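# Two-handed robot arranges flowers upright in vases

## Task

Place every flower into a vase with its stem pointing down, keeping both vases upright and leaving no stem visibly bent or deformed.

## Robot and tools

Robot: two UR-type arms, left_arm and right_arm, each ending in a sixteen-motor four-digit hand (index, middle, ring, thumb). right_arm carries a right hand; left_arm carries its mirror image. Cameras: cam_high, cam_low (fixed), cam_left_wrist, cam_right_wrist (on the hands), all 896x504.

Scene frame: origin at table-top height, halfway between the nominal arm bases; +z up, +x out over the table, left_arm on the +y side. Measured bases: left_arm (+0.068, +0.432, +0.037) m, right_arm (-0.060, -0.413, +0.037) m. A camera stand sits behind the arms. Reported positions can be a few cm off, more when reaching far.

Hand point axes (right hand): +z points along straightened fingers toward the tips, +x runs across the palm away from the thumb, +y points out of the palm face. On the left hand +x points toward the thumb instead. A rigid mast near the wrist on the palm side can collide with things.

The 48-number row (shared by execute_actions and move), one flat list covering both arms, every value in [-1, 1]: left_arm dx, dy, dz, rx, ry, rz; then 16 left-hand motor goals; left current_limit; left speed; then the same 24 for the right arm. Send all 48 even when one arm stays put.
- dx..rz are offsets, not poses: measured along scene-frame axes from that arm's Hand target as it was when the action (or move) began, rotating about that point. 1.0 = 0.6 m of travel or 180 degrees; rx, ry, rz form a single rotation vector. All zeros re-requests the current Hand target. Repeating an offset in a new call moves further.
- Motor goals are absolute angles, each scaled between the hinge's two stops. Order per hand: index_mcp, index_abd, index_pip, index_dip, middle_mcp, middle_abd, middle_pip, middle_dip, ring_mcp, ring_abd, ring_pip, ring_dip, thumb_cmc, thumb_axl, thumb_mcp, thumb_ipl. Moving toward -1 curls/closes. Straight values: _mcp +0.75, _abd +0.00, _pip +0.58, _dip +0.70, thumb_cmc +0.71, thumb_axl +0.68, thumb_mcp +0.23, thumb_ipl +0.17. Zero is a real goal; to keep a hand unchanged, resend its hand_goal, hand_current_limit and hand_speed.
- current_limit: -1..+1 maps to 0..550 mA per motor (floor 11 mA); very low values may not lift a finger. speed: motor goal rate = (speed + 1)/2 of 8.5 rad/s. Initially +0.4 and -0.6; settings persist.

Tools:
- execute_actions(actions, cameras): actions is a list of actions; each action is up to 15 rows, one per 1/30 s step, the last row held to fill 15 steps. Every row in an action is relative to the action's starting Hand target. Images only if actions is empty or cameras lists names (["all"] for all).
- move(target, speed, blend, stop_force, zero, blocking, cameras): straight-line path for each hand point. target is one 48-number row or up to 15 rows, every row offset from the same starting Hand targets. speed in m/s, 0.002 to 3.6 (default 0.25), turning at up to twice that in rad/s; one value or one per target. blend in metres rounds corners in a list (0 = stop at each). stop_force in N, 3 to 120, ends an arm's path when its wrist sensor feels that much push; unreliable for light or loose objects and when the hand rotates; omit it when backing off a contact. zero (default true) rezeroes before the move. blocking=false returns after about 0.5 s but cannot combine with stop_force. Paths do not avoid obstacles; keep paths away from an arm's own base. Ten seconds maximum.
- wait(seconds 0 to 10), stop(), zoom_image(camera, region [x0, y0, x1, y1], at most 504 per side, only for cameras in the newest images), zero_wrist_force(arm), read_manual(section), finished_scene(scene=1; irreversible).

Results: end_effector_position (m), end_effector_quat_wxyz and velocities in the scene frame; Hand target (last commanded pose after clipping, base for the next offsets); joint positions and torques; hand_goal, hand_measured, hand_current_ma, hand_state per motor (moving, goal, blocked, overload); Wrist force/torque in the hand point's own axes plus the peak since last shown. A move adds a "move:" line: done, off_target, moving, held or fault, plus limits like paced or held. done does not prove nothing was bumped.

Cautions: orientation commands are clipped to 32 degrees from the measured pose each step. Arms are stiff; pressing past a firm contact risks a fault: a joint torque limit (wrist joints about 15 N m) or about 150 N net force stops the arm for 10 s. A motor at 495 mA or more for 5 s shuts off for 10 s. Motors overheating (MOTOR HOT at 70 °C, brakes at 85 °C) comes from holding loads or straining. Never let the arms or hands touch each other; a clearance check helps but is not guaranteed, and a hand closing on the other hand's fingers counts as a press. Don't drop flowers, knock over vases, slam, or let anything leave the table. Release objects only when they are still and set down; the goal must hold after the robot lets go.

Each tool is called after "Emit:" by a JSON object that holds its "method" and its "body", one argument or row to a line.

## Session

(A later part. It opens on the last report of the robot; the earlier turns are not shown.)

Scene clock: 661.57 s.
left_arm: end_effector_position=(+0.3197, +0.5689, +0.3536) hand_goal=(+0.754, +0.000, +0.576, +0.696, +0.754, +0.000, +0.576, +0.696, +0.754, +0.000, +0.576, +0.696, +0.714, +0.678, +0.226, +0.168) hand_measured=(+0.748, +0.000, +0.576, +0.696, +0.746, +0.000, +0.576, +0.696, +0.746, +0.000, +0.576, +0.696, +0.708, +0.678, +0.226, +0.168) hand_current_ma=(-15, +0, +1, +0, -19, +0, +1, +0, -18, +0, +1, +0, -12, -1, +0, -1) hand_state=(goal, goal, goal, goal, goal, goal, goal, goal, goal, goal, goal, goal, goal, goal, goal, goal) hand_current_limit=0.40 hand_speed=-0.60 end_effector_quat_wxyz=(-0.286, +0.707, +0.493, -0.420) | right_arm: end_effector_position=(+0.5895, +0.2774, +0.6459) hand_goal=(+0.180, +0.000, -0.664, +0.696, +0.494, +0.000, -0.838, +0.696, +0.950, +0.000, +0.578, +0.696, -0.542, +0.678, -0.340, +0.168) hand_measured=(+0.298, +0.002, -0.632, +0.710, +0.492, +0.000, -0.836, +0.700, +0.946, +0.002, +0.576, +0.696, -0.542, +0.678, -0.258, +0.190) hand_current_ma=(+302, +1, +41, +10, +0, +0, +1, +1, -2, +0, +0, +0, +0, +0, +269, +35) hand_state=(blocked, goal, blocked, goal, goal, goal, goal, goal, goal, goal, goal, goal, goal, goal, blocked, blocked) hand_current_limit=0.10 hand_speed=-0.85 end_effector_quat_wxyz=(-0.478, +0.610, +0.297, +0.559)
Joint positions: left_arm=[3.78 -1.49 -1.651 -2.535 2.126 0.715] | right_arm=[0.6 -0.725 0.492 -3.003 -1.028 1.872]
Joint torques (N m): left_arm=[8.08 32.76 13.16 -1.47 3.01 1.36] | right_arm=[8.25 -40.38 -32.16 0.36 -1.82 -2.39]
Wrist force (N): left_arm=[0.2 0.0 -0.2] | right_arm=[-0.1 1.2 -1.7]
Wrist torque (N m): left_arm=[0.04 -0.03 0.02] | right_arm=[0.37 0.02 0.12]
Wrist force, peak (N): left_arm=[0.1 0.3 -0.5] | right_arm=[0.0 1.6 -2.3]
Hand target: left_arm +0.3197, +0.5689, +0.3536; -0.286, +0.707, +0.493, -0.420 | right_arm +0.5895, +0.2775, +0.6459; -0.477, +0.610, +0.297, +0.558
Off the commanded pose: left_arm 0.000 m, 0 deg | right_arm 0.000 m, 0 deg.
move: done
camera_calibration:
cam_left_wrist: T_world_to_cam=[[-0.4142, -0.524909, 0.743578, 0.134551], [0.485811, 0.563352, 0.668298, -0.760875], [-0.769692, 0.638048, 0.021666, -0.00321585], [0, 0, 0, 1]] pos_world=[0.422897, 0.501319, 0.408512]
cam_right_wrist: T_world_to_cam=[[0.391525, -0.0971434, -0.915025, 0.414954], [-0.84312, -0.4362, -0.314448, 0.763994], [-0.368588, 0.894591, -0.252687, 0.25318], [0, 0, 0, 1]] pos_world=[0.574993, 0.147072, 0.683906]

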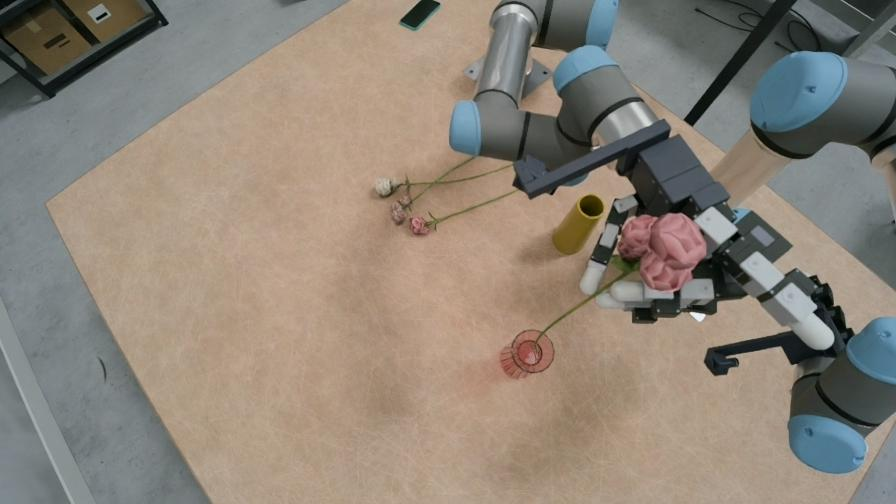

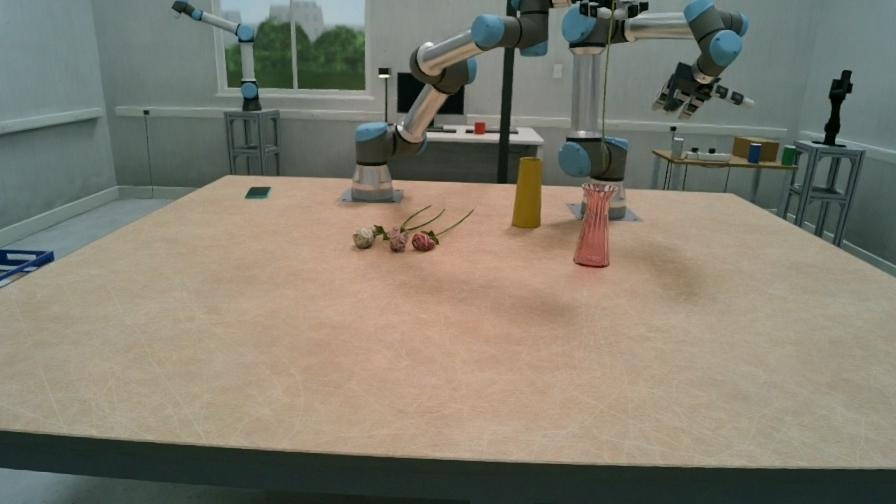

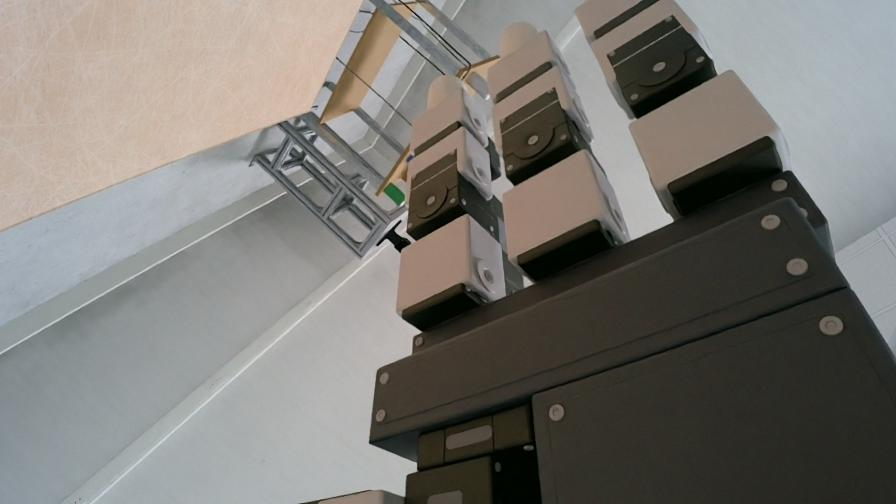

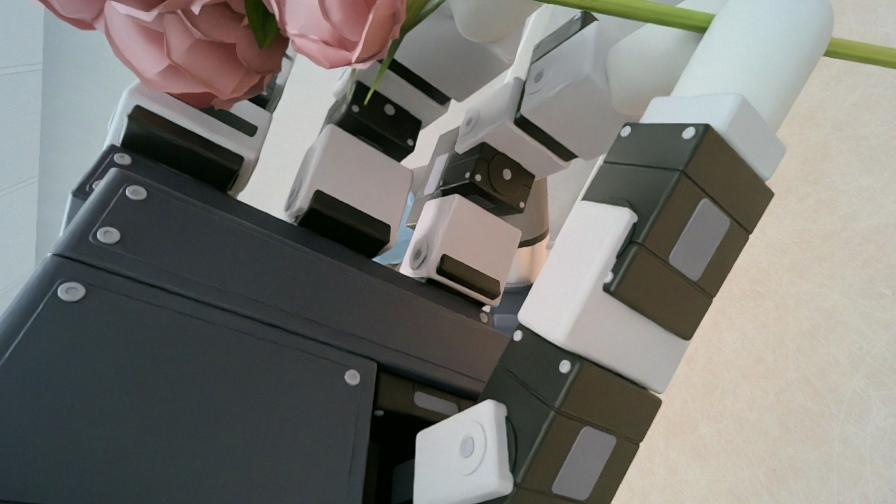

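Emit:
{"method": "move", "body": {
  "target": [0,0,0,0,0,0,0.754,0,0.576,0.696,0.754,0,0.576,0.696,0.754,0,0.576,0.696,0.714,0.678,0.226,0.168,0.4,-0.6,0,-0.008,-0.16,0,0,0,0.18,0,-0.664,0.696,0.493,0,-0.839,0.696,0.95,0,0.577,0.696,-0.543,0.677,-0.34,0.168,0.1,-0.85],
  "speed": 0.12,
  "stop_force": 8,
  "cameras": ["cam_high","cam_low"]
}}

Emit:
{"method": "zoom_image", "body": {
  "camera": "cam_low",
  "region": [540, 80, 660, 280]
}}

Emit:
{"method": "zoom_image", "body": {
  "camera": "cam_high",
  "region": [460, 220, 660, 420]
}}

Scene clock: 670.97 s.
left_arm: end_effector_position=(+0.3197, +0.5689, +0.3536) hand_goal=(+0.754, +0.000, +0.576, +0.696, +0.754, +0.000, +0.576, +0.696, +0.754, +0.000, +0.576, +0.696, +0.714, +0.678, +0.226, +0.168) hand_measured=(+0.748, +0.000, +0.576, +0.696, +0.746, +0.000, +0.576, +0.696, +0.746, +0.000, +0.576, +0.696, +0.708, +0.678, +0.226, +0.168) hand_current_ma=(-15, +0, +1, +0, -19, +0, +1, +0, -18, +0, +1, +0, -12, -1, +0, -1) hand_state=(goal, goal, goal, goal, goal, goal, goal, goal, goal, goal, goal, goal, goal, goal, goal, goal) hand_current_limit=0.40 hand_speed=-0.60 end_effector_quat_wxyz=(-0.286, +0.707, +0.493, -0.420) | right_arm: end_effector_position=(+0.5895, +0.2727, +0.5499) hand_goal=(+0.180, +0.000, -0.664, +0.696, +0.494, +0.000, -0.838, +0.696, +0.950, +0.000, +0.578, +0.696, -0.542, +0.678, -0.340, +0.168) hand_measured=(+0.298, +0.002, -0.632, +0.710, +0.492, +0.000, -0.836, +0.700, +0.946, +0.002, +0.576, +0.696, -0.542, +0.678, -0.258, +0.190) hand_current_ma=(+303, +1, +41, +10, +0, +0, +1, +1, -2, +0, +0, +0, +0, +0, +269, +35) hand_state=(blocked, goal, blocked, goal, goal, goal, goal, goal, goal, goal, goal, goal, goal, goal, blocked, blocked) hand_current_limit=0.10 hand_speed=-0.85 end_effector_quat_wxyz=(-0.477, +0.610, +0.297, +0.558)
Joint positions: left_arm=[3.78 -1.49 -1.651 -2.535 2.126 0.715] | right_arm=[0.594 -0.771 0.823 -3.287 -1.022 1.873]
Joint torques (N m): left_arm=[8.14 33.03 13.15 -0.93 3.13 1.35] | right_arm=[-8.91 -65.59 -9.56 -3.58 1.14 2.32]
Wrist force (N): left_arm=[0.0 0.0 -0.1] | right_arm=[0.0 1.2 -1.3]
Wrist torque (N m): left_arm=[0.02 0.00 0.00] | right_arm=[0.36 -0.04 0.06]
Wrist force, peak (N): left_arm=[0.4 -0.3 0.2] | right_arm=[-0.3 1.6 -1.7]
Hand target: left_arm +0.3197, +0.5689, +0.3536; -0.286, +0.707, +0.493, -0.420 | right_arm +0.5895, +0.2727, +0.5499; -0.477, +0.610, +0.297, +0.558
Off the commanded pose: left_arm 0.000 m, 0 deg | right_arm 0.000 m, 0 deg.
move: done
Images, in order (width x height): cam_high 896x504, cam_low 896x504.

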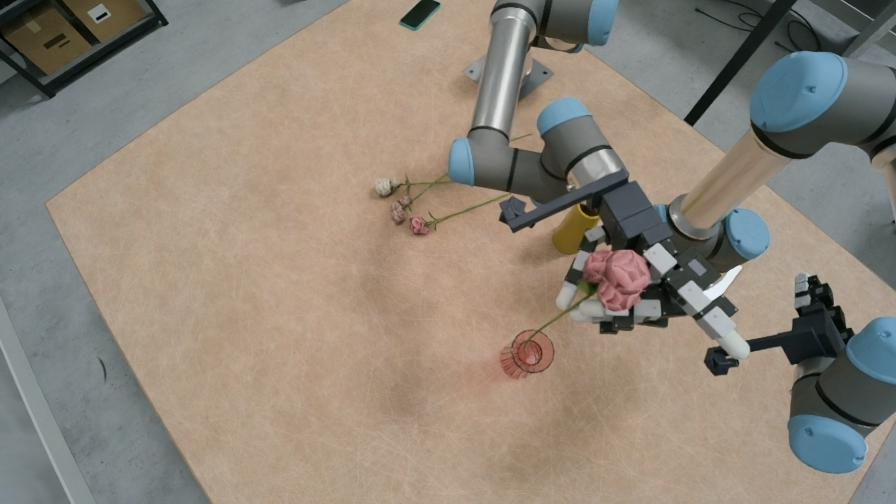

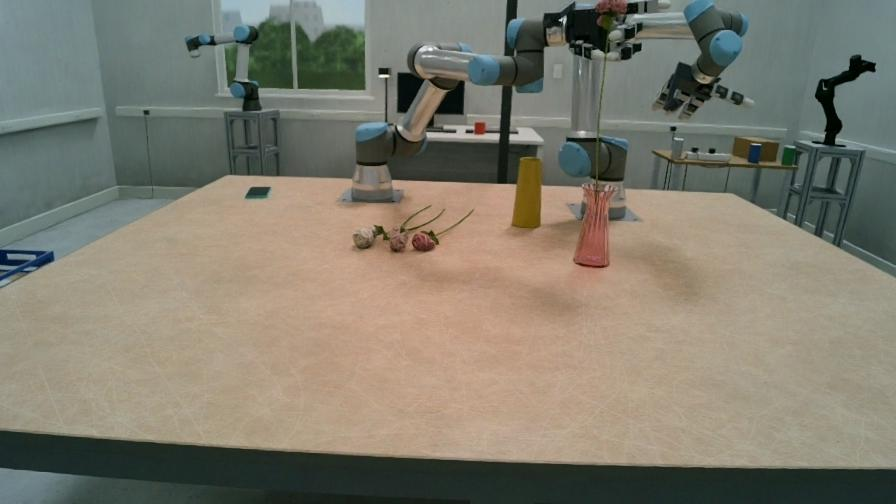

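Scaled by 2.520 from the camera's 896x504 image, which has a finer 1280x720 frame.

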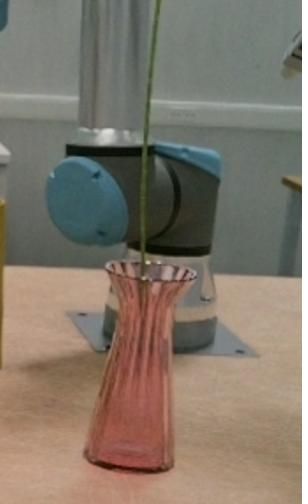

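Scaled by 2.520 from the camera's 896x504 image, which has a finer 1280x720 frame.

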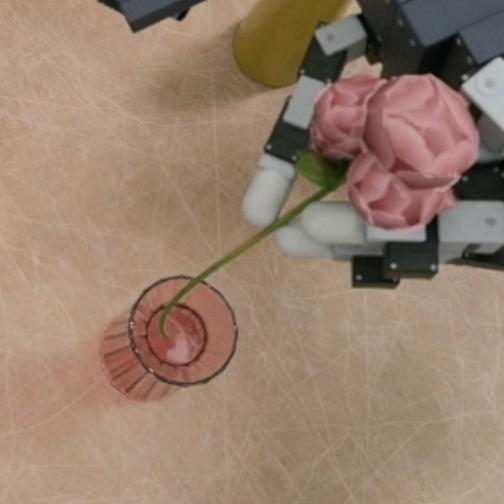

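Emit:
{"method": "move", "body": {
  "target": [0,0,0,0,0,0,0.754,0,0.576,0.696,0.754,0,0.576,0.696,0.754,0,0.576,0.696,0.714,0.678,0.226,0.168,0.4,-0.6,0,0.012,-0.22,0,0,0,0.18,0,-0.664,0.696,0.493,0,-0.839,0.696,0.95,0,0.577,0.696,-0.543,0.677,-0.34,0.168,0.1,-0.85],
  "speed": 0.12,
  "stop_force": 6,
  "cameras": ["cam_high","cam_low"]
}}

Emit:
{"method": "zoom_image", "body": {
  "camera": "cam_low",
  "region": [540, 30, 660, 280]
}}

Emit:
{"method": "zoom_image", "body": {
  "camera": "cam_high",
  "region": [460, 220, 660, 420]
}}

Scene clock: 681.80 s.
left_arm: end_effector_position=(+0.3197, +0.5689, +0.3536) hand_goal=(+0.754, +0.000, +0.576, +0.696, +0.754, +0.000, +0.576, +0.696, +0.754, +0.000, +0.576, +0.696, +0.714, +0.678, +0.226, +0.168) hand_measured=(+0.748, +0.000, +0.576, +0.696, +0.746, +0.000, +0.576, +0.696, +0.746, +0.000, +0.576, +0.696, +0.708, +0.678, +0.226, +0.168) hand_current_ma=(-15, +0, +1, +0, -19, +0, +1, +0, -18, +0, +1, +0, -12, -1, +0, -1) hand_state=(goal, goal, goal, goal, goal, goal, goal, goal, goal, goal, goal, goal, goal, goal, goal, goal) hand_current_limit=0.40 hand_speed=-0.60 end_effector_quat_wxyz=(-0.286, +0.707, +0.493, -0.420) | right_arm: end_effector_position=(+0.5895, +0.2799, +0.4179) hand_goal=(+0.180, +0.000, -0.664, +0.696, +0.494, +0.000, -0.838, +0.696, +0.950, +0.000, +0.578, +0.696, -0.542, +0.678, -0.340, +0.168) hand_measured=(+0.298, +0.002, -0.632, +0.710, +0.492, +0.000, -0.836, +0.700, +0.946, +0.002, +0.576, +0.696, -0.542, +0.678, -0.258, +0.190) hand_current_ma=(+303, +1, +41, +10, +0, +0, +1, +1, -2, +0, +0, +0, +0, +0, +269, +35) hand_state=(blocked, goal, blocked, goal, goal, goal, goal, goal, goal, goal, goal, goal, goal, goal, blocked, blocked) hand_current_limit=0.10 hand_speed=-0.85 end_effector_quat_wxyz=(-0.477, +0.610, +0.297, +0.558)
Joint positions: left_arm=[3.78 -1.49 -1.651 -2.535 2.126 0.715] | right_arm=[0.603 -0.683 1.005 -3.557 -1.031 1.872]
Joint torques (N m): left_arm=[8.53 32.56 13.45 -0.51 3.13 1.29] | right_arm=[8.33 -40.71 -8.07 -3.52 -1.88 2.2]
Wrist force (N): left_arm=[-0.2 0.0 0.1] | right_arm=[0.0 0.9 -1.0]
Wrist torque (N m): left_arm=[0.01 0.03 -0.02] | right_arm=[0.29 -0.05 0.10]
Wrist force, peak (N): left_arm=[0.2 0.4 -0.3] | right_arm=[-0.4 1.5 -1.6]
Hand target: left_arm +0.3197, +0.5689, +0.3536; -0.286, +0.707, +0.493, -0.420 | right_arm +0.5895, +0.2799, +0.4179; -0.477, +0.610, +0.297, +0.558
Off the commanded pose: left_arm 0.000 m, 0 deg | right_arm 0.000 m, 0 deg.
move: done
Images, in order (width x height): cam_high 896x504, cam_low 896x504.

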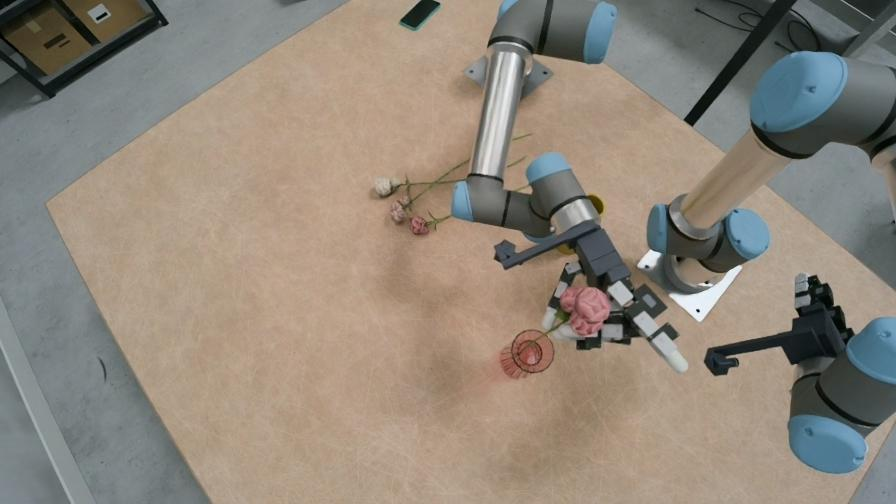

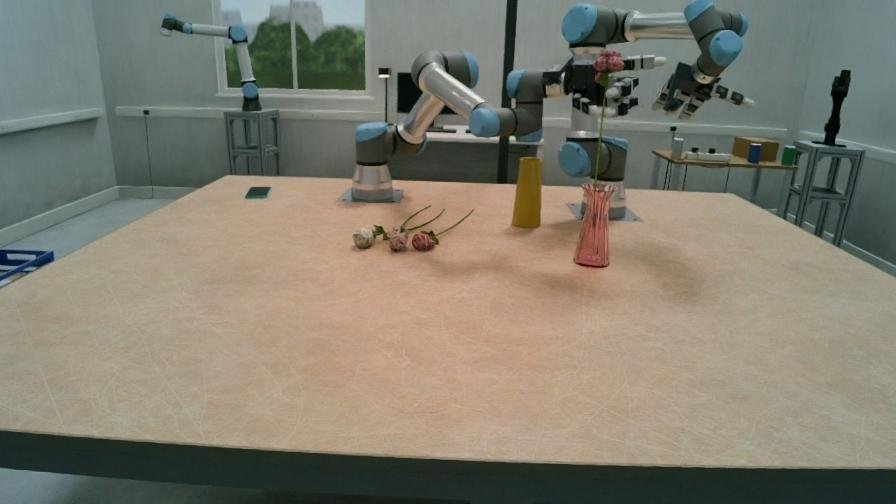

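Scaled by 2.016 from the camera's 896x504 image, which has a finer 1280x720 frame.

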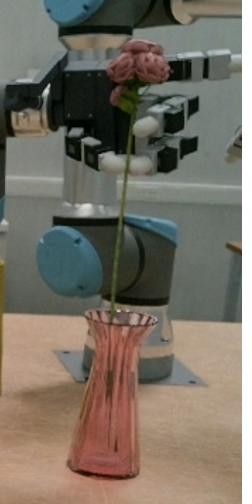

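Scaled by 2.520 from the camera's 896x504 image, which has a finer 1280x720 frame.

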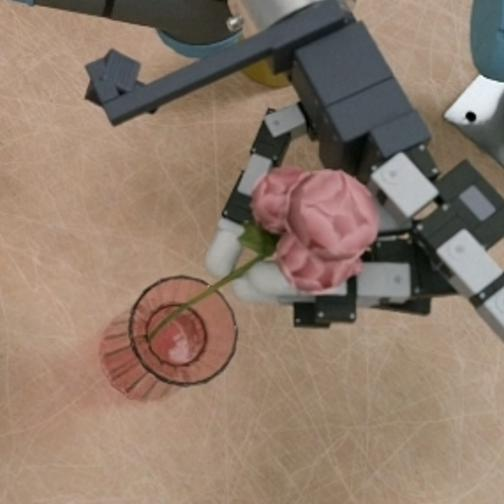

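Emit:
{"method": "move", "body": {
  "target": [0,0,0,0,0,0,0.754,0,0.576,0.696,0.754,0,0.576,0.696,0.754,0,0.576,0.696,0.714,0.678,0.226,0.168,0.4,-0.6,0,0,-0.0367,0,0,0,0.18,0,-0.664,0.696,0.493,0,-0.839,0.696,0.95,0,0.577,0.696,-0.543,0.677,-0.34,0.168,0.1,-0.85],
  "speed": 0.04,
  "stop_force": 4,
  "cameras": []
}}

Emit:
{"method": "move", "body": {
  "target": [0,0,0,0,0,0,0.754,0,0.576,0.696,0.754,0,0.576,0.696,0.754,0,0.576,0.696,0.714,0.678,0.226,0.168,0.4,-0.6,0,0,0,0,0,0,0.507,0,-0.847,0.696,0.671,0,-0.942,0.696,0.95,0,0.577,0.696,-0.543,0.677,-0.11,0.168,0.1,-0.9],
  "speed": 0.1,
  "cameras": ["all"]
}}

Emit:
{"method": "zoom_image", "body": {
  "camera": "cam_low",
  "region": [540, 30, 660, 280]
}}

Emit:
{"method": "zoom_image", "body": {
  "camera": "cam_high",
  "region": [460, 220, 660, 420]
}}

Scene clock: 696.67 s.
left_arm: end_effector_position=(+0.3197, +0.5689, +0.3536) hand_goal=(+0.754, +0.000, +0.576, +0.696, +0.754, +0.000, +0.576, +0.696, +0.754, +0.000, +0.576, +0.696, +0.714, +0.678, +0.226, +0.168) hand_measured=(+0.748, +0.000, +0.576, +0.696, +0.746, +0.000, +0.576, +0.696, +0.746, +0.000, +0.576, +0.696, +0.708, +0.678, +0.226, +0.168) hand_current_ma=(-15, +0, +1, +0, -19, +0, +1, +0, -18, +0, +1, +0, -12, -1, +0, -1) hand_state=(goal, goal, goal, goal, goal, goal, goal, goal, goal, goal, goal, goal, goal, goal, goal, goal) hand_current_limit=0.40 hand_speed=-0.60 end_effector_quat_wxyz=(-0.286, +0.707, +0.493, -0.420) | right_arm: end_effector_position=(+0.5895, +0.2799, +0.3960) hand_goal=(+0.180, +0.000, -0.664, +0.696, +0.494, +0.000, -0.838, +0.696, +0.950, +0.000, +0.578, +0.696, -0.542, +0.678, -0.340, +0.168) hand_measured=(+0.280, +0.002, -0.632, +0.710, +0.496, +0.000, -0.836, +0.700, +0.946, +0.002, +0.576, +0.696, -0.576, +0.660, -0.262, +0.190) hand_current_ma=(+272, +1, +41, +10, +0, +0, +1, +1, -2, +0, +0, +0, -48, -23, +246, +35) hand_state=(blocked, goal, blocked, goal, goal, goal, goal, goal, goal, goal, goal, goal, blocked, goal, blocked, blocked) hand_current_limit=0.10 hand_speed=-0.85 end_effector_quat_wxyz=(-0.478, +0.610, +0.297, +0.558)
Joint positions: left_arm=[3.78 -1.49 -1.651 -2.535 2.126 0.715] | right_arm=[0.603 -0.662 1.026 -3.598 -1.031 1.872]
Joint torques (N m): left_arm=[7.83 32.02 13.39 0.05 3.08 1.25] | right_arm=[1.08 -38.08 -8.48 -1.68 -0.56 -0.72]
Wrist force (N): left_arm=[0.1 0.1 0.0] | right_arm=[3.4 -0.7 -1.1]
Wrist torque (N m): left_arm=[0.02 -0.01 0.01] | right_arm=[0.28 -0.10 0.04]
Wrist force, peak (N): left_arm=[-0.3 -0.3 0.0] | right_arm=[3.7 -0.8 -1.1]
Hand target: left_arm +0.3197, +0.5689, +0.3536; -0.286, +0.707, +0.493, -0.420 | right_arm +0.5895, +0.2799, +0.3960; -0.478, +0.610, +0.297, +0.558
Off the commanded pose: left_arm 0.000 m, 0 deg | right_arm 0.000 m, 0 deg.
move: contact (right_arm)
No camera images: "cameras" was empty.

Scene clock: 697.93 s.
left_arm: end_effector_position=(+0.3197, +0.5689, +0.3536) hand_goal=(+0.754, +0.000, +0.576, +0.696, +0.754, +0.000, +0.576, +0.696, +0.754, +0.000, +0.576, +0.696, +0.714, +0.678, +0.226, +0.168) hand_measured=(+0.748, +0.000, +0.576, +0.696, +0.746, +0.000, +0.576, +0.696, +0.746, +0.000, +0.576, +0.696, +0.708, +0.678, +0.226, +0.168) hand_current_ma=(-15, +0, +1, +0, -19, +0, +1, +0, -18, +0, +1, +0, -12, -1, +0, -1) hand_state=(goal, goal, goal, goal, goal, goal, goal, goal, goal, goal, goal, goal, goal, goal, goal, goal) hand_current_limit=0.40 hand_speed=-0.60 end_effector_quat_wxyz=(-0.286, +0.707, +0.493, -0.420) | right_arm: end_effector_position=(+0.5895, +0.2799, +0.3959) hand_goal=(+0.508, +0.000, -0.846, +0.696, +0.672, +0.000, -0.942, +0.696, +0.950, +0.000, +0.578, +0.696, -0.542, +0.678, -0.110, +0.168) hand_measured=(+0.500, +0.004, -0.842, +0.698, +0.666, +0.000, -0.938, +0.700, +0.946, +0.002, +0.576, +0.696, -0.536, +0.678, -0.110, +0.170) hand_current_ma=(-5, +1, +1, +1, -3, +0, +1, +1, -2, +0, +0, +0, +3, +0, +0, +1) hand_state=(goal, goal, goal, goal, goal, goal, goal, goal, goal, goal, goal, goal, goal, goal, goal, goal) hand_current_limit=0.10 hand_speed=-0.90 end_effector_quat_wxyz=(-0.478, +0.610, +0.297, +0.558)
Joint positions: left_arm=[3.78 -1.49 -1.651 -2.535 2.126 0.715] | right_arm=[0.603 -0.662 1.026 -3.598 -1.031 1.872]
Joint torques (N m): left_arm=[8.44 31.99 13.51 0.26 3.13 1.34] | right_arm=[0.45 -48.47 -13.6 0.38 -0.6 -0.61]
Wrist force (N): left_arm=[0.4 -0.4 -0.2] | right_arm=[0.0 1.0 -1.3]
Wrist torque (N m): left_arm=[-0.02 -0.05 0.04] | right_arm=[0.33 -0.02 0.06]
Wrist force, peak (N): left_arm=[0.1 0.2 -0.5] | right_arm=[3.6 -0.5 -0.9]
Hand target: left_arm +0.3197, +0.5689, +0.3536; -0.286, +0.707, +0.493, -0.420 | right_arm +0.5895, +0.2799, +0.3960; -0.478, +0.610, +0.297, +0.558
Off the commanded pose: left_arm 0.000 m, 0 deg | right_arm 0.000 m, 0 deg.
move: done
camera_calibration:
cam_left_wrist: T_world_to_cam=[[-0.4142, -0.524909, 0.743578, 0.134551], [0.485811, 0.563352, 0.668298, -0.760875], [-0.769692, 0.638048, 0.021666, -0.00321585], [0, 0, 0, 1]] pos_world=[0.422897, 0.501319, 0.408512]
cam_right_wrist: T_world_to_cam=[[0.391525, -0.0971434, -0.915025, 0.186431], [-0.84312, -0.4362, -0.314448, 0.686429], [-0.368588, 0.894591, -0.252687, 0.187862], [0, 0, 0, 1]] pos_world=[0.574993, 0.149472, 0.433906]

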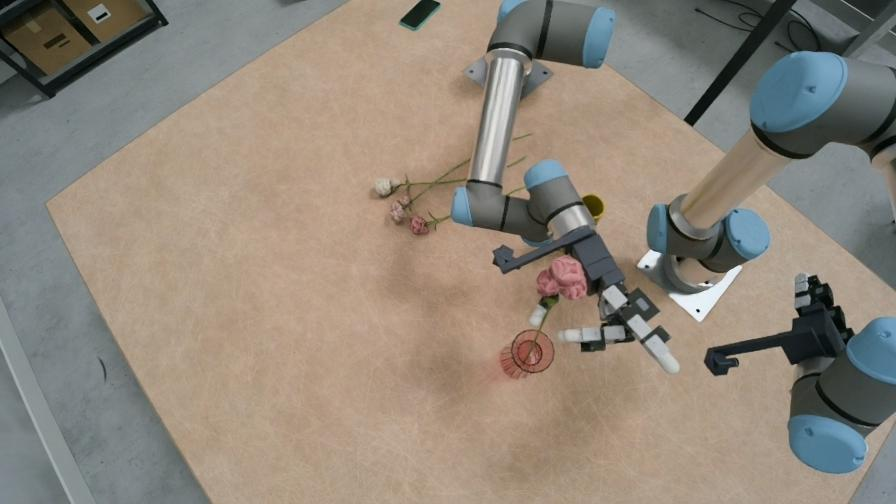

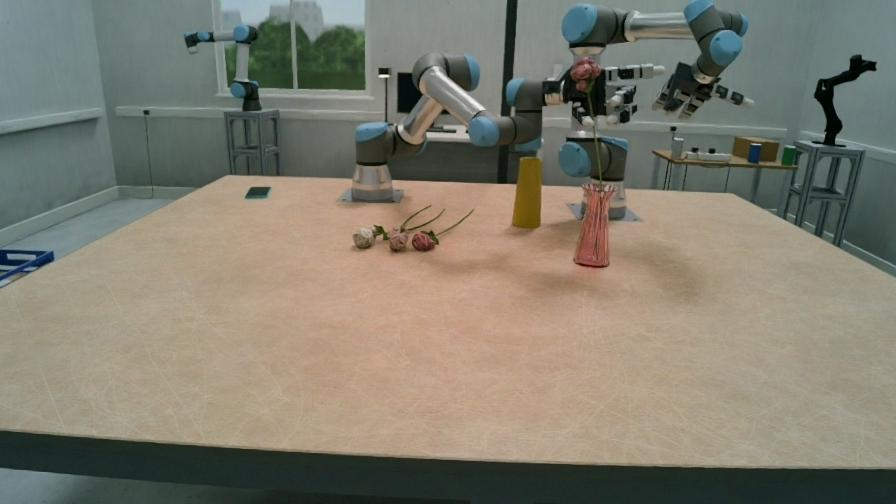

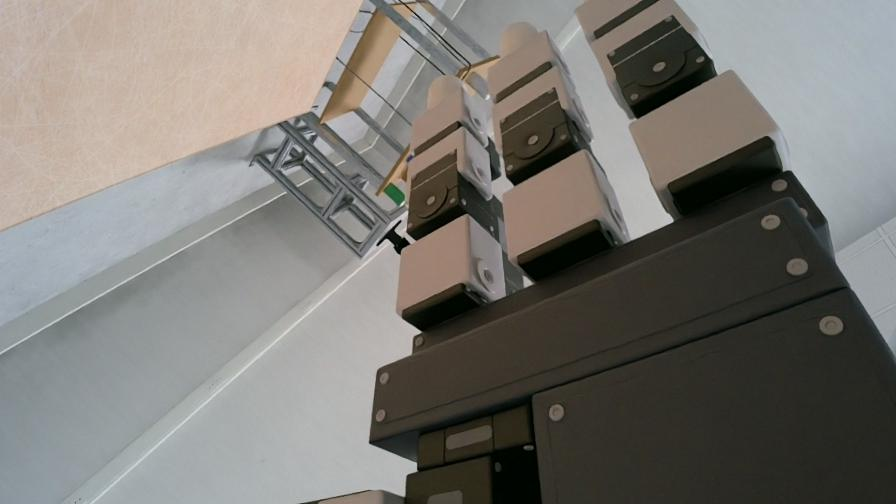

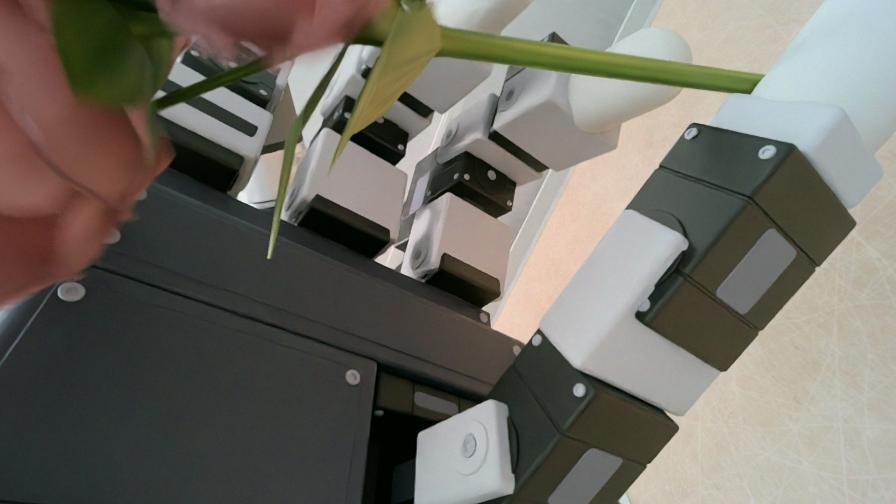

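Scaled by 2.016 from the camera's 896x504 image, which has a finer 1280x720 frame.

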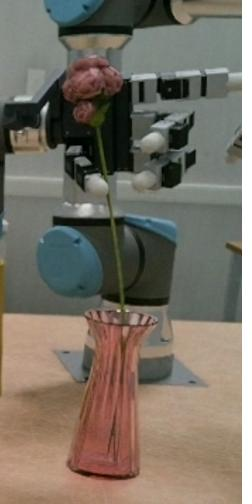

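Scaled by 2.520 from the camera's 896x504 image, which has a finer 1280x720 frame.

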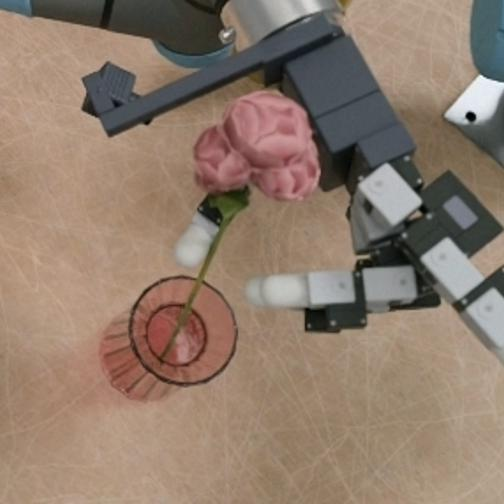

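Emit:
{"method": "move", "body": {
  "target": [0,0,0,0,0,0,0.754,0,0.576,0.696,0.754,0,0.576,0.696,0.754,0,0.576,0.696,0.714,0.678,0.226,0.168,0.4,-0.6,-0.1,-0.0325,0,0,0,0,0.507,0,-0.847,0.696,0.671,0,-0.942,0.696,0.95,0,0.577,0.696,-0.543,0.677,-0.11,0.168,0.1,-0.7],
  "speed": 0.06,
  "cameras": ["cam_high","cam_low","cam_right_wrist"]
}}

Emit:
{"method": "zoom_image", "body": {
  "camera": "cam_low",
  "region": [520, 30, 660, 280]
}}

Emit:
{"method": "zoom_image", "body": {
  "camera": "cam_high",
  "region": [460, 220, 660, 420]
}}

Scene clock: 707.97 s.
left_arm: end_effector_position=(+0.3197, +0.5689, +0.3536) hand_goal=(+0.754, +0.000, +0.576, +0.696, +0.754, +0.000, +0.576, +0.696, +0.754, +0.000, +0.576, +0.696, +0.714, +0.678, +0.226, +0.168) hand_measured=(+0.748, +0.000, +0.576, +0.696, +0.746, +0.000, +0.576, +0.696, +0.746, +0.000, +0.576, +0.696, +0.708, +0.678, +0.226, +0.168) hand_current_ma=(-15, +0, +1, +0, -19, +0, +1, +0, -18, +0, +1, +0, -12, -1, +0, -1) hand_state=(goal, goal, goal, goal, goal, goal, goal, goal, goal, goal, goal, goal, goal, goal, goal, goal) hand_current_limit=0.40 hand_speed=-0.60 end_effector_quat_wxyz=(-0.286, +0.707, +0.493, -0.420) | right_arm: end_effector_position=(+0.5296, +0.2604, +0.3960) hand_goal=(+0.508, +0.000, -0.846, +0.696, +0.672, +0.000, -0.942, +0.696, +0.950, +0.000, +0.578, +0.696, -0.542, +0.678, -0.110, +0.168) hand_measured=(+0.500, +0.004, -0.842, +0.698, +0.666, +0.000, -0.938, +0.700, +0.946, +0.002, +0.576, +0.696, -0.536, +0.678, -0.110, +0.170) hand_current_ma=(-4, +1, +1, +1, -3, +0, +1, +1, -2, +0, +0, +0, +4, +0, +0, +1) hand_state=(goal, goal, goal, goal, goal, goal, goal, goal, goal, goal, goal, goal, goal, goal, goal, goal) hand_current_limit=0.10 hand_speed=-0.70 end_effector_quat_wxyz=(-0.478, +0.610, +0.297, +0.558)
Joint positions: left_arm=[3.78 -1.49 -1.651 -2.535 2.126 0.715] | right_arm=[0.633 -0.794 1.274 -3.713 -1.06 1.869]
Joint torques (N m): left_arm=[7.85 31.35 13.29 0.6 3.08 1.29] | right_arm=[8.45 -60.56 -5.78 -3.54 -1.89 -2.32]
Wrist force (N): left_arm=[0.1 0.0 -0.1] | right_arm=[-0.1 1.1 -1.3]
Wrist torque (N m): left_arm=[0.02 -0.01 0.01] | right_arm=[0.33 0.03 0.12]
Wrist force, peak (N): left_arm=[0.4 -0.2 -0.3] | right_arm=[0.0 1.1 -1.7]
Hand target: left_arm +0.3197, +0.5689, +0.3536; -0.286, +0.707, +0.493, -0.420 | right_arm +0.5295, +0.2604, +0.3960; -0.478, +0.610, +0.297, +0.558
Off the commanded pose: left_arm 0.000 m, 0 deg | right_arm 0.000 m, 0 deg.
move: done
camera_calibration:
cam_right_wrist: T_world_to_cam=[[0.391525, -0.0971434, -0.915025, 0.207999], [-0.84312, -0.4362, -0.314448, 0.627464], [-0.368588, 0.894591, -0.252687, 0.183138], [0, 0, 0, 1]] pos_world=[0.515093, 0.130072, 0.433906]
Images, in order (width x height): cam_high 896x504, cam_low 896x504, cam_right_wrist 896x504.

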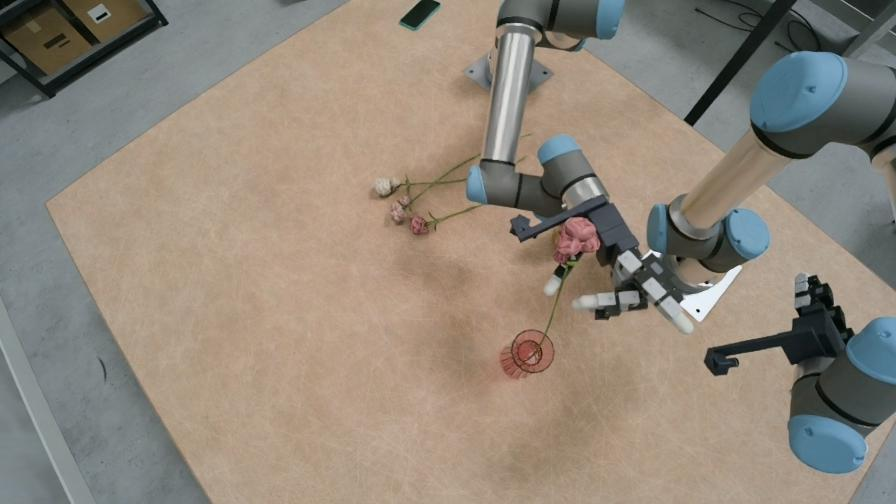

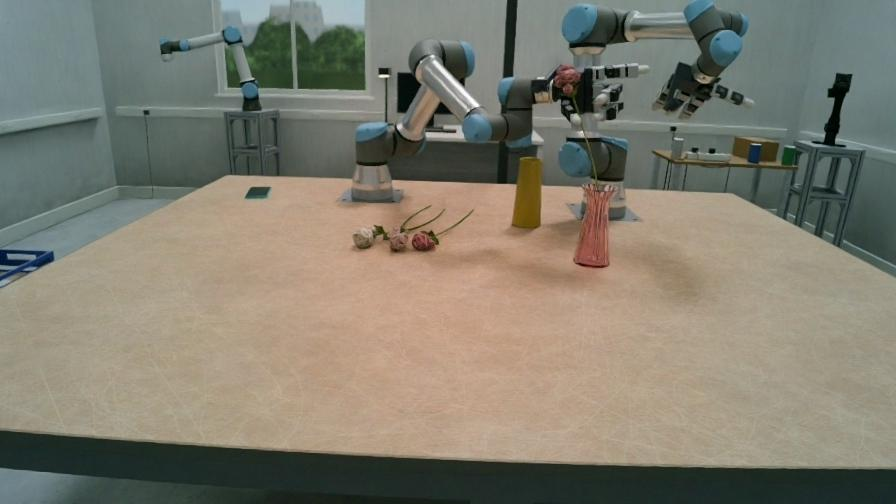

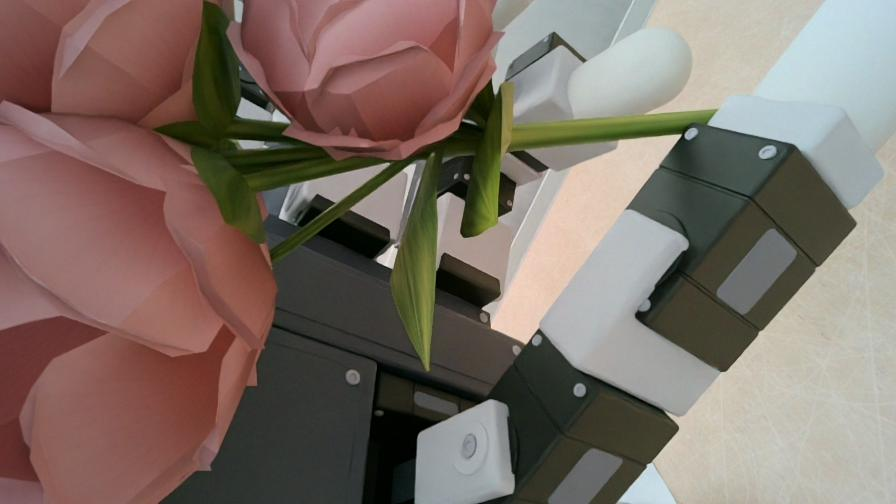

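Scaled by 2.016 from the camera's 896x504 image, which has a finer 1280x720 frame.

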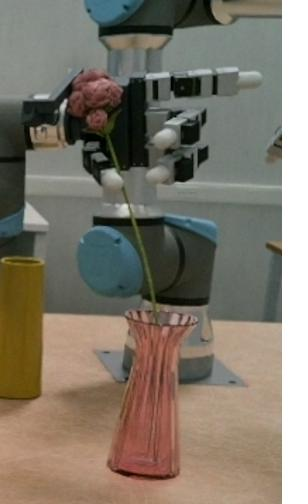

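Scaled by 2.520 from the camera's 896x504 image, which has a finer 1280x720 frame.

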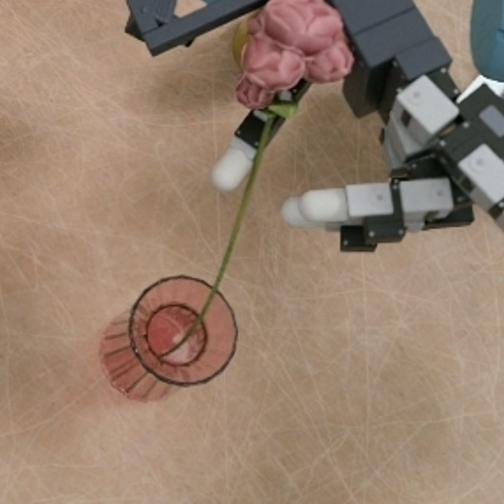

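Emit:
{"method": "move", "body": {
  "target": [0,0,0,0,0,0,0.754,0,0.576,0.696,0.754,0,0.576,0.696,0.754,0,0.576,0.696,0.714,0.678,0.226,0.168,0.4,-0.6,-0.16,-0.052,0.0,0,0,0,0.507,0,-0.847,0.696,0.671,0,-0.942,0.696,0.95,0,0.577,0.696,-0.543,0.677,-0.11,0.168,0.1,-0.7],
  "speed": 0.06,
  "cameras": ["cam_high","cam_low","cam_right_wrist"]
}}

Emit:
{"method": "zoom_image", "body": {
  "camera": "cam_low",
  "region": [500, 30, 680, 280]
}}

Emit:
{"method": "zoom_image", "body": {
  "camera": "cam_high",
  "region": [460, 150, 700, 420]
}}

Scene clock: 716.93 s.
left_arm: end_effector_position=(+0.3197, +0.5689, +0.3536) hand_goal=(+0.754, +0.000, +0.576, +0.696, +0.754, +0.000, +0.576, +0.696, +0.754, +0.000, +0.576, +0.696, +0.714, +0.678, +0.226, +0.168) hand_measured=(+0.748, +0.000, +0.576, +0.696, +0.746, +0.000, +0.576, +0.696, +0.746, +0.000, +0.576, +0.696, +0.708, +0.678, +0.226, +0.168) hand_current_ma=(-15, +0, +1, +0, -19, +0, +1, +0, -18, +0, +1, +0, -12, -1, +0, -1) hand_state=(goal, goal, goal, goal, goal, goal, goal, goal, goal, goal, goal, goal, goal, goal, goal, goal) hand_current_limit=0.40 hand_speed=-0.60 end_effector_quat_wxyz=(-0.286, +0.707, +0.493, -0.420) | right_arm: end_effector_position=(+0.4336, +0.2292, +0.3960) hand_goal=(+0.508, +0.000, -0.846, +0.696, +0.672, +0.000, -0.942, +0.696, +0.950, +0.000, +0.578, +0.696, -0.542, +0.678, -0.110, +0.168) hand_measured=(+0.500, +0.004, -0.842, +0.698, +0.666, +0.000, -0.938, +0.700, +0.946, +0.002, +0.576, +0.696, -0.532, +0.678, -0.110, +0.170) hand_current_ma=(-4, +1, +1, +1, -3, +0, +1, +1, -2, +0, +0, +0, +6, +0, +0, +1) hand_state=(goal, goal, goal, goal, goal, goal, goal, goal, goal, goal, goal, goal, goal, goal, goal, goal) hand_current_limit=0.10 hand_speed=-0.70 end_effector_quat_wxyz=(-0.478, +0.610, +0.297, +0.558)
Joint positions: left_arm=[3.78 -1.49 -1.651 -2.535 2.126 0.715] | right_arm=[0.693 -0.969 1.591 -3.852 -1.121 1.863]
Joint torques (N m): left_arm=[8.2 31.62 13.46 1 2.99 1.3] | right_arm=[8.46 -53.08 -6.74 -3.79 -1.89 -2.64]
Wrist force (N): left_arm=[0.0 -0.1 0.3] | right_arm=[-0.2 1.6 -1.2]
Wrist torque (N m): left_arm=[-0.02 0.00 0.01] | right_arm=[0.40 0.03 0.13]
Wrist force, peak (N): left_arm=[0.2 0.2 -0.5] | right_arm=[-0.5 1.5 -1.6]
Hand target: left_arm +0.3197, +0.5689, +0.3536; -0.286, +0.707, +0.493, -0.420 | right_arm +0.4335, +0.2292, +0.3960; -0.478, +0.610, +0.297, +0.558
Off the commanded pose: left_arm 0.000 m, 0 deg | right_arm 0.000 m, 0 deg.
move: done
camera_calibration:
cam_right_wrist: T_world_to_cam=[[0.391525, -0.0971434, -0.915025, 0.242515], [-0.84312, -0.4362, -0.314448, 0.532999], [-0.368588, 0.894591, -0.252687, 0.175702], [0, 0, 0, 1]] pos_world=[0.419193, 0.0988718, 0.433906]
Images, in order (width x height): cam_high 896x504, cam_low 896x504, cam_right_wrist 896x504.

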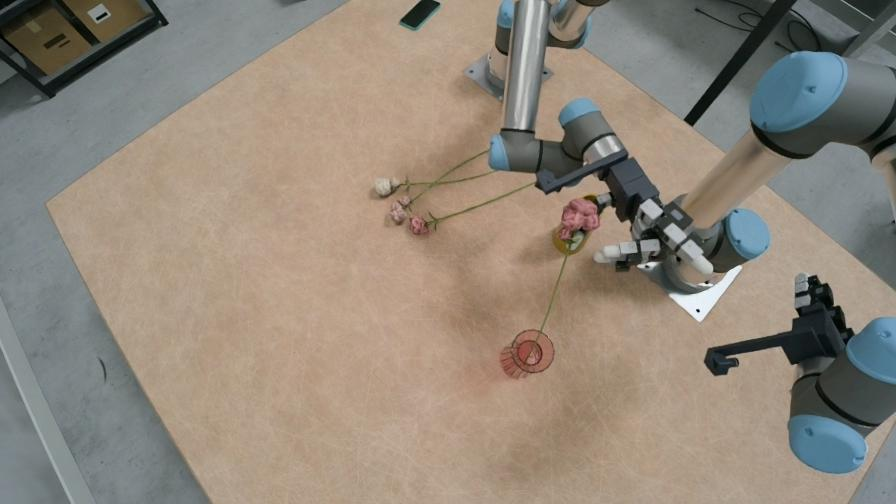

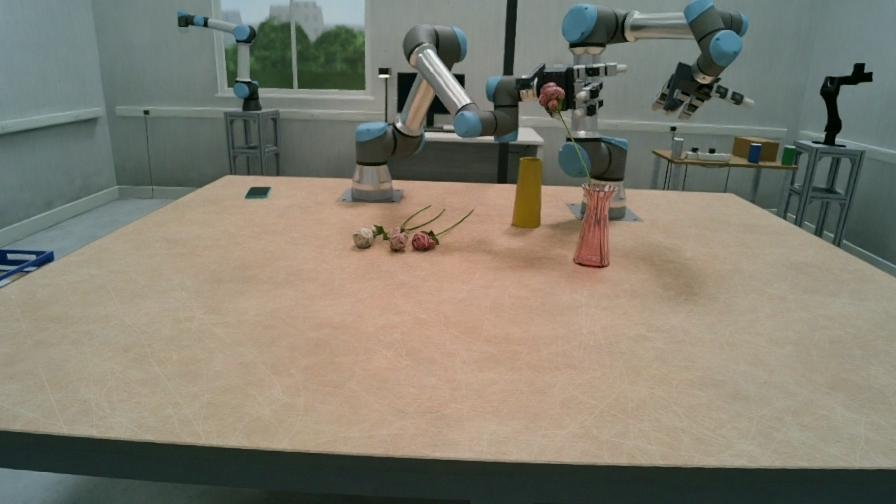

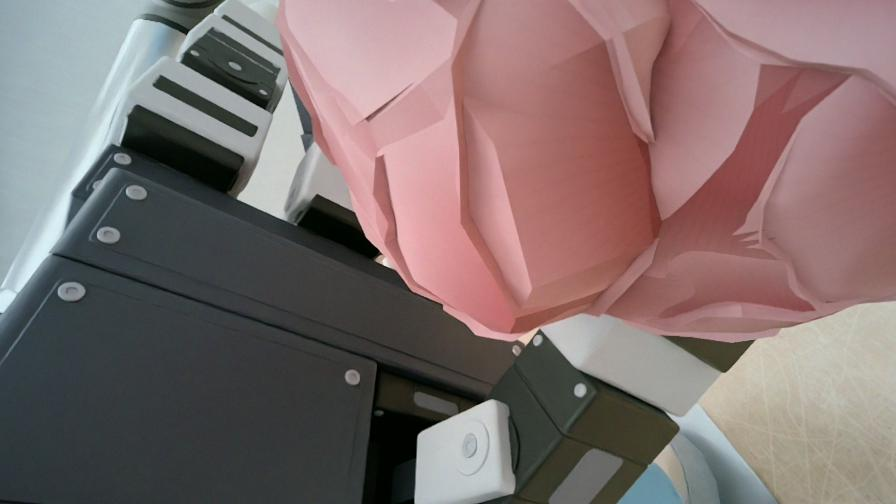

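Scaled by 2.016 from the camera's 896x504 image, which has a finer 1280x720 frame.

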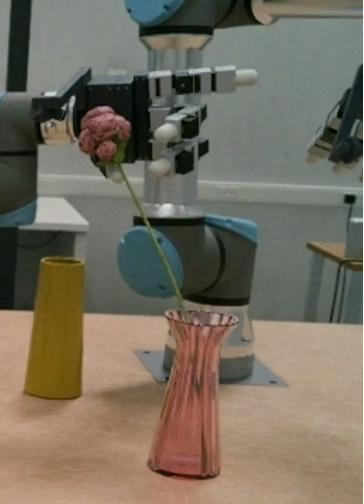

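Scaled by 1.867 from the camera's 896x504 image, which has a finer 1280x720 frame.

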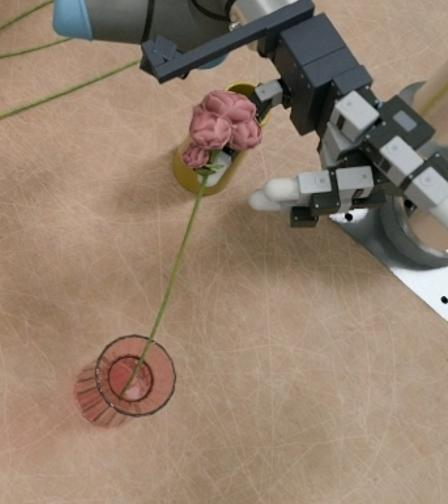

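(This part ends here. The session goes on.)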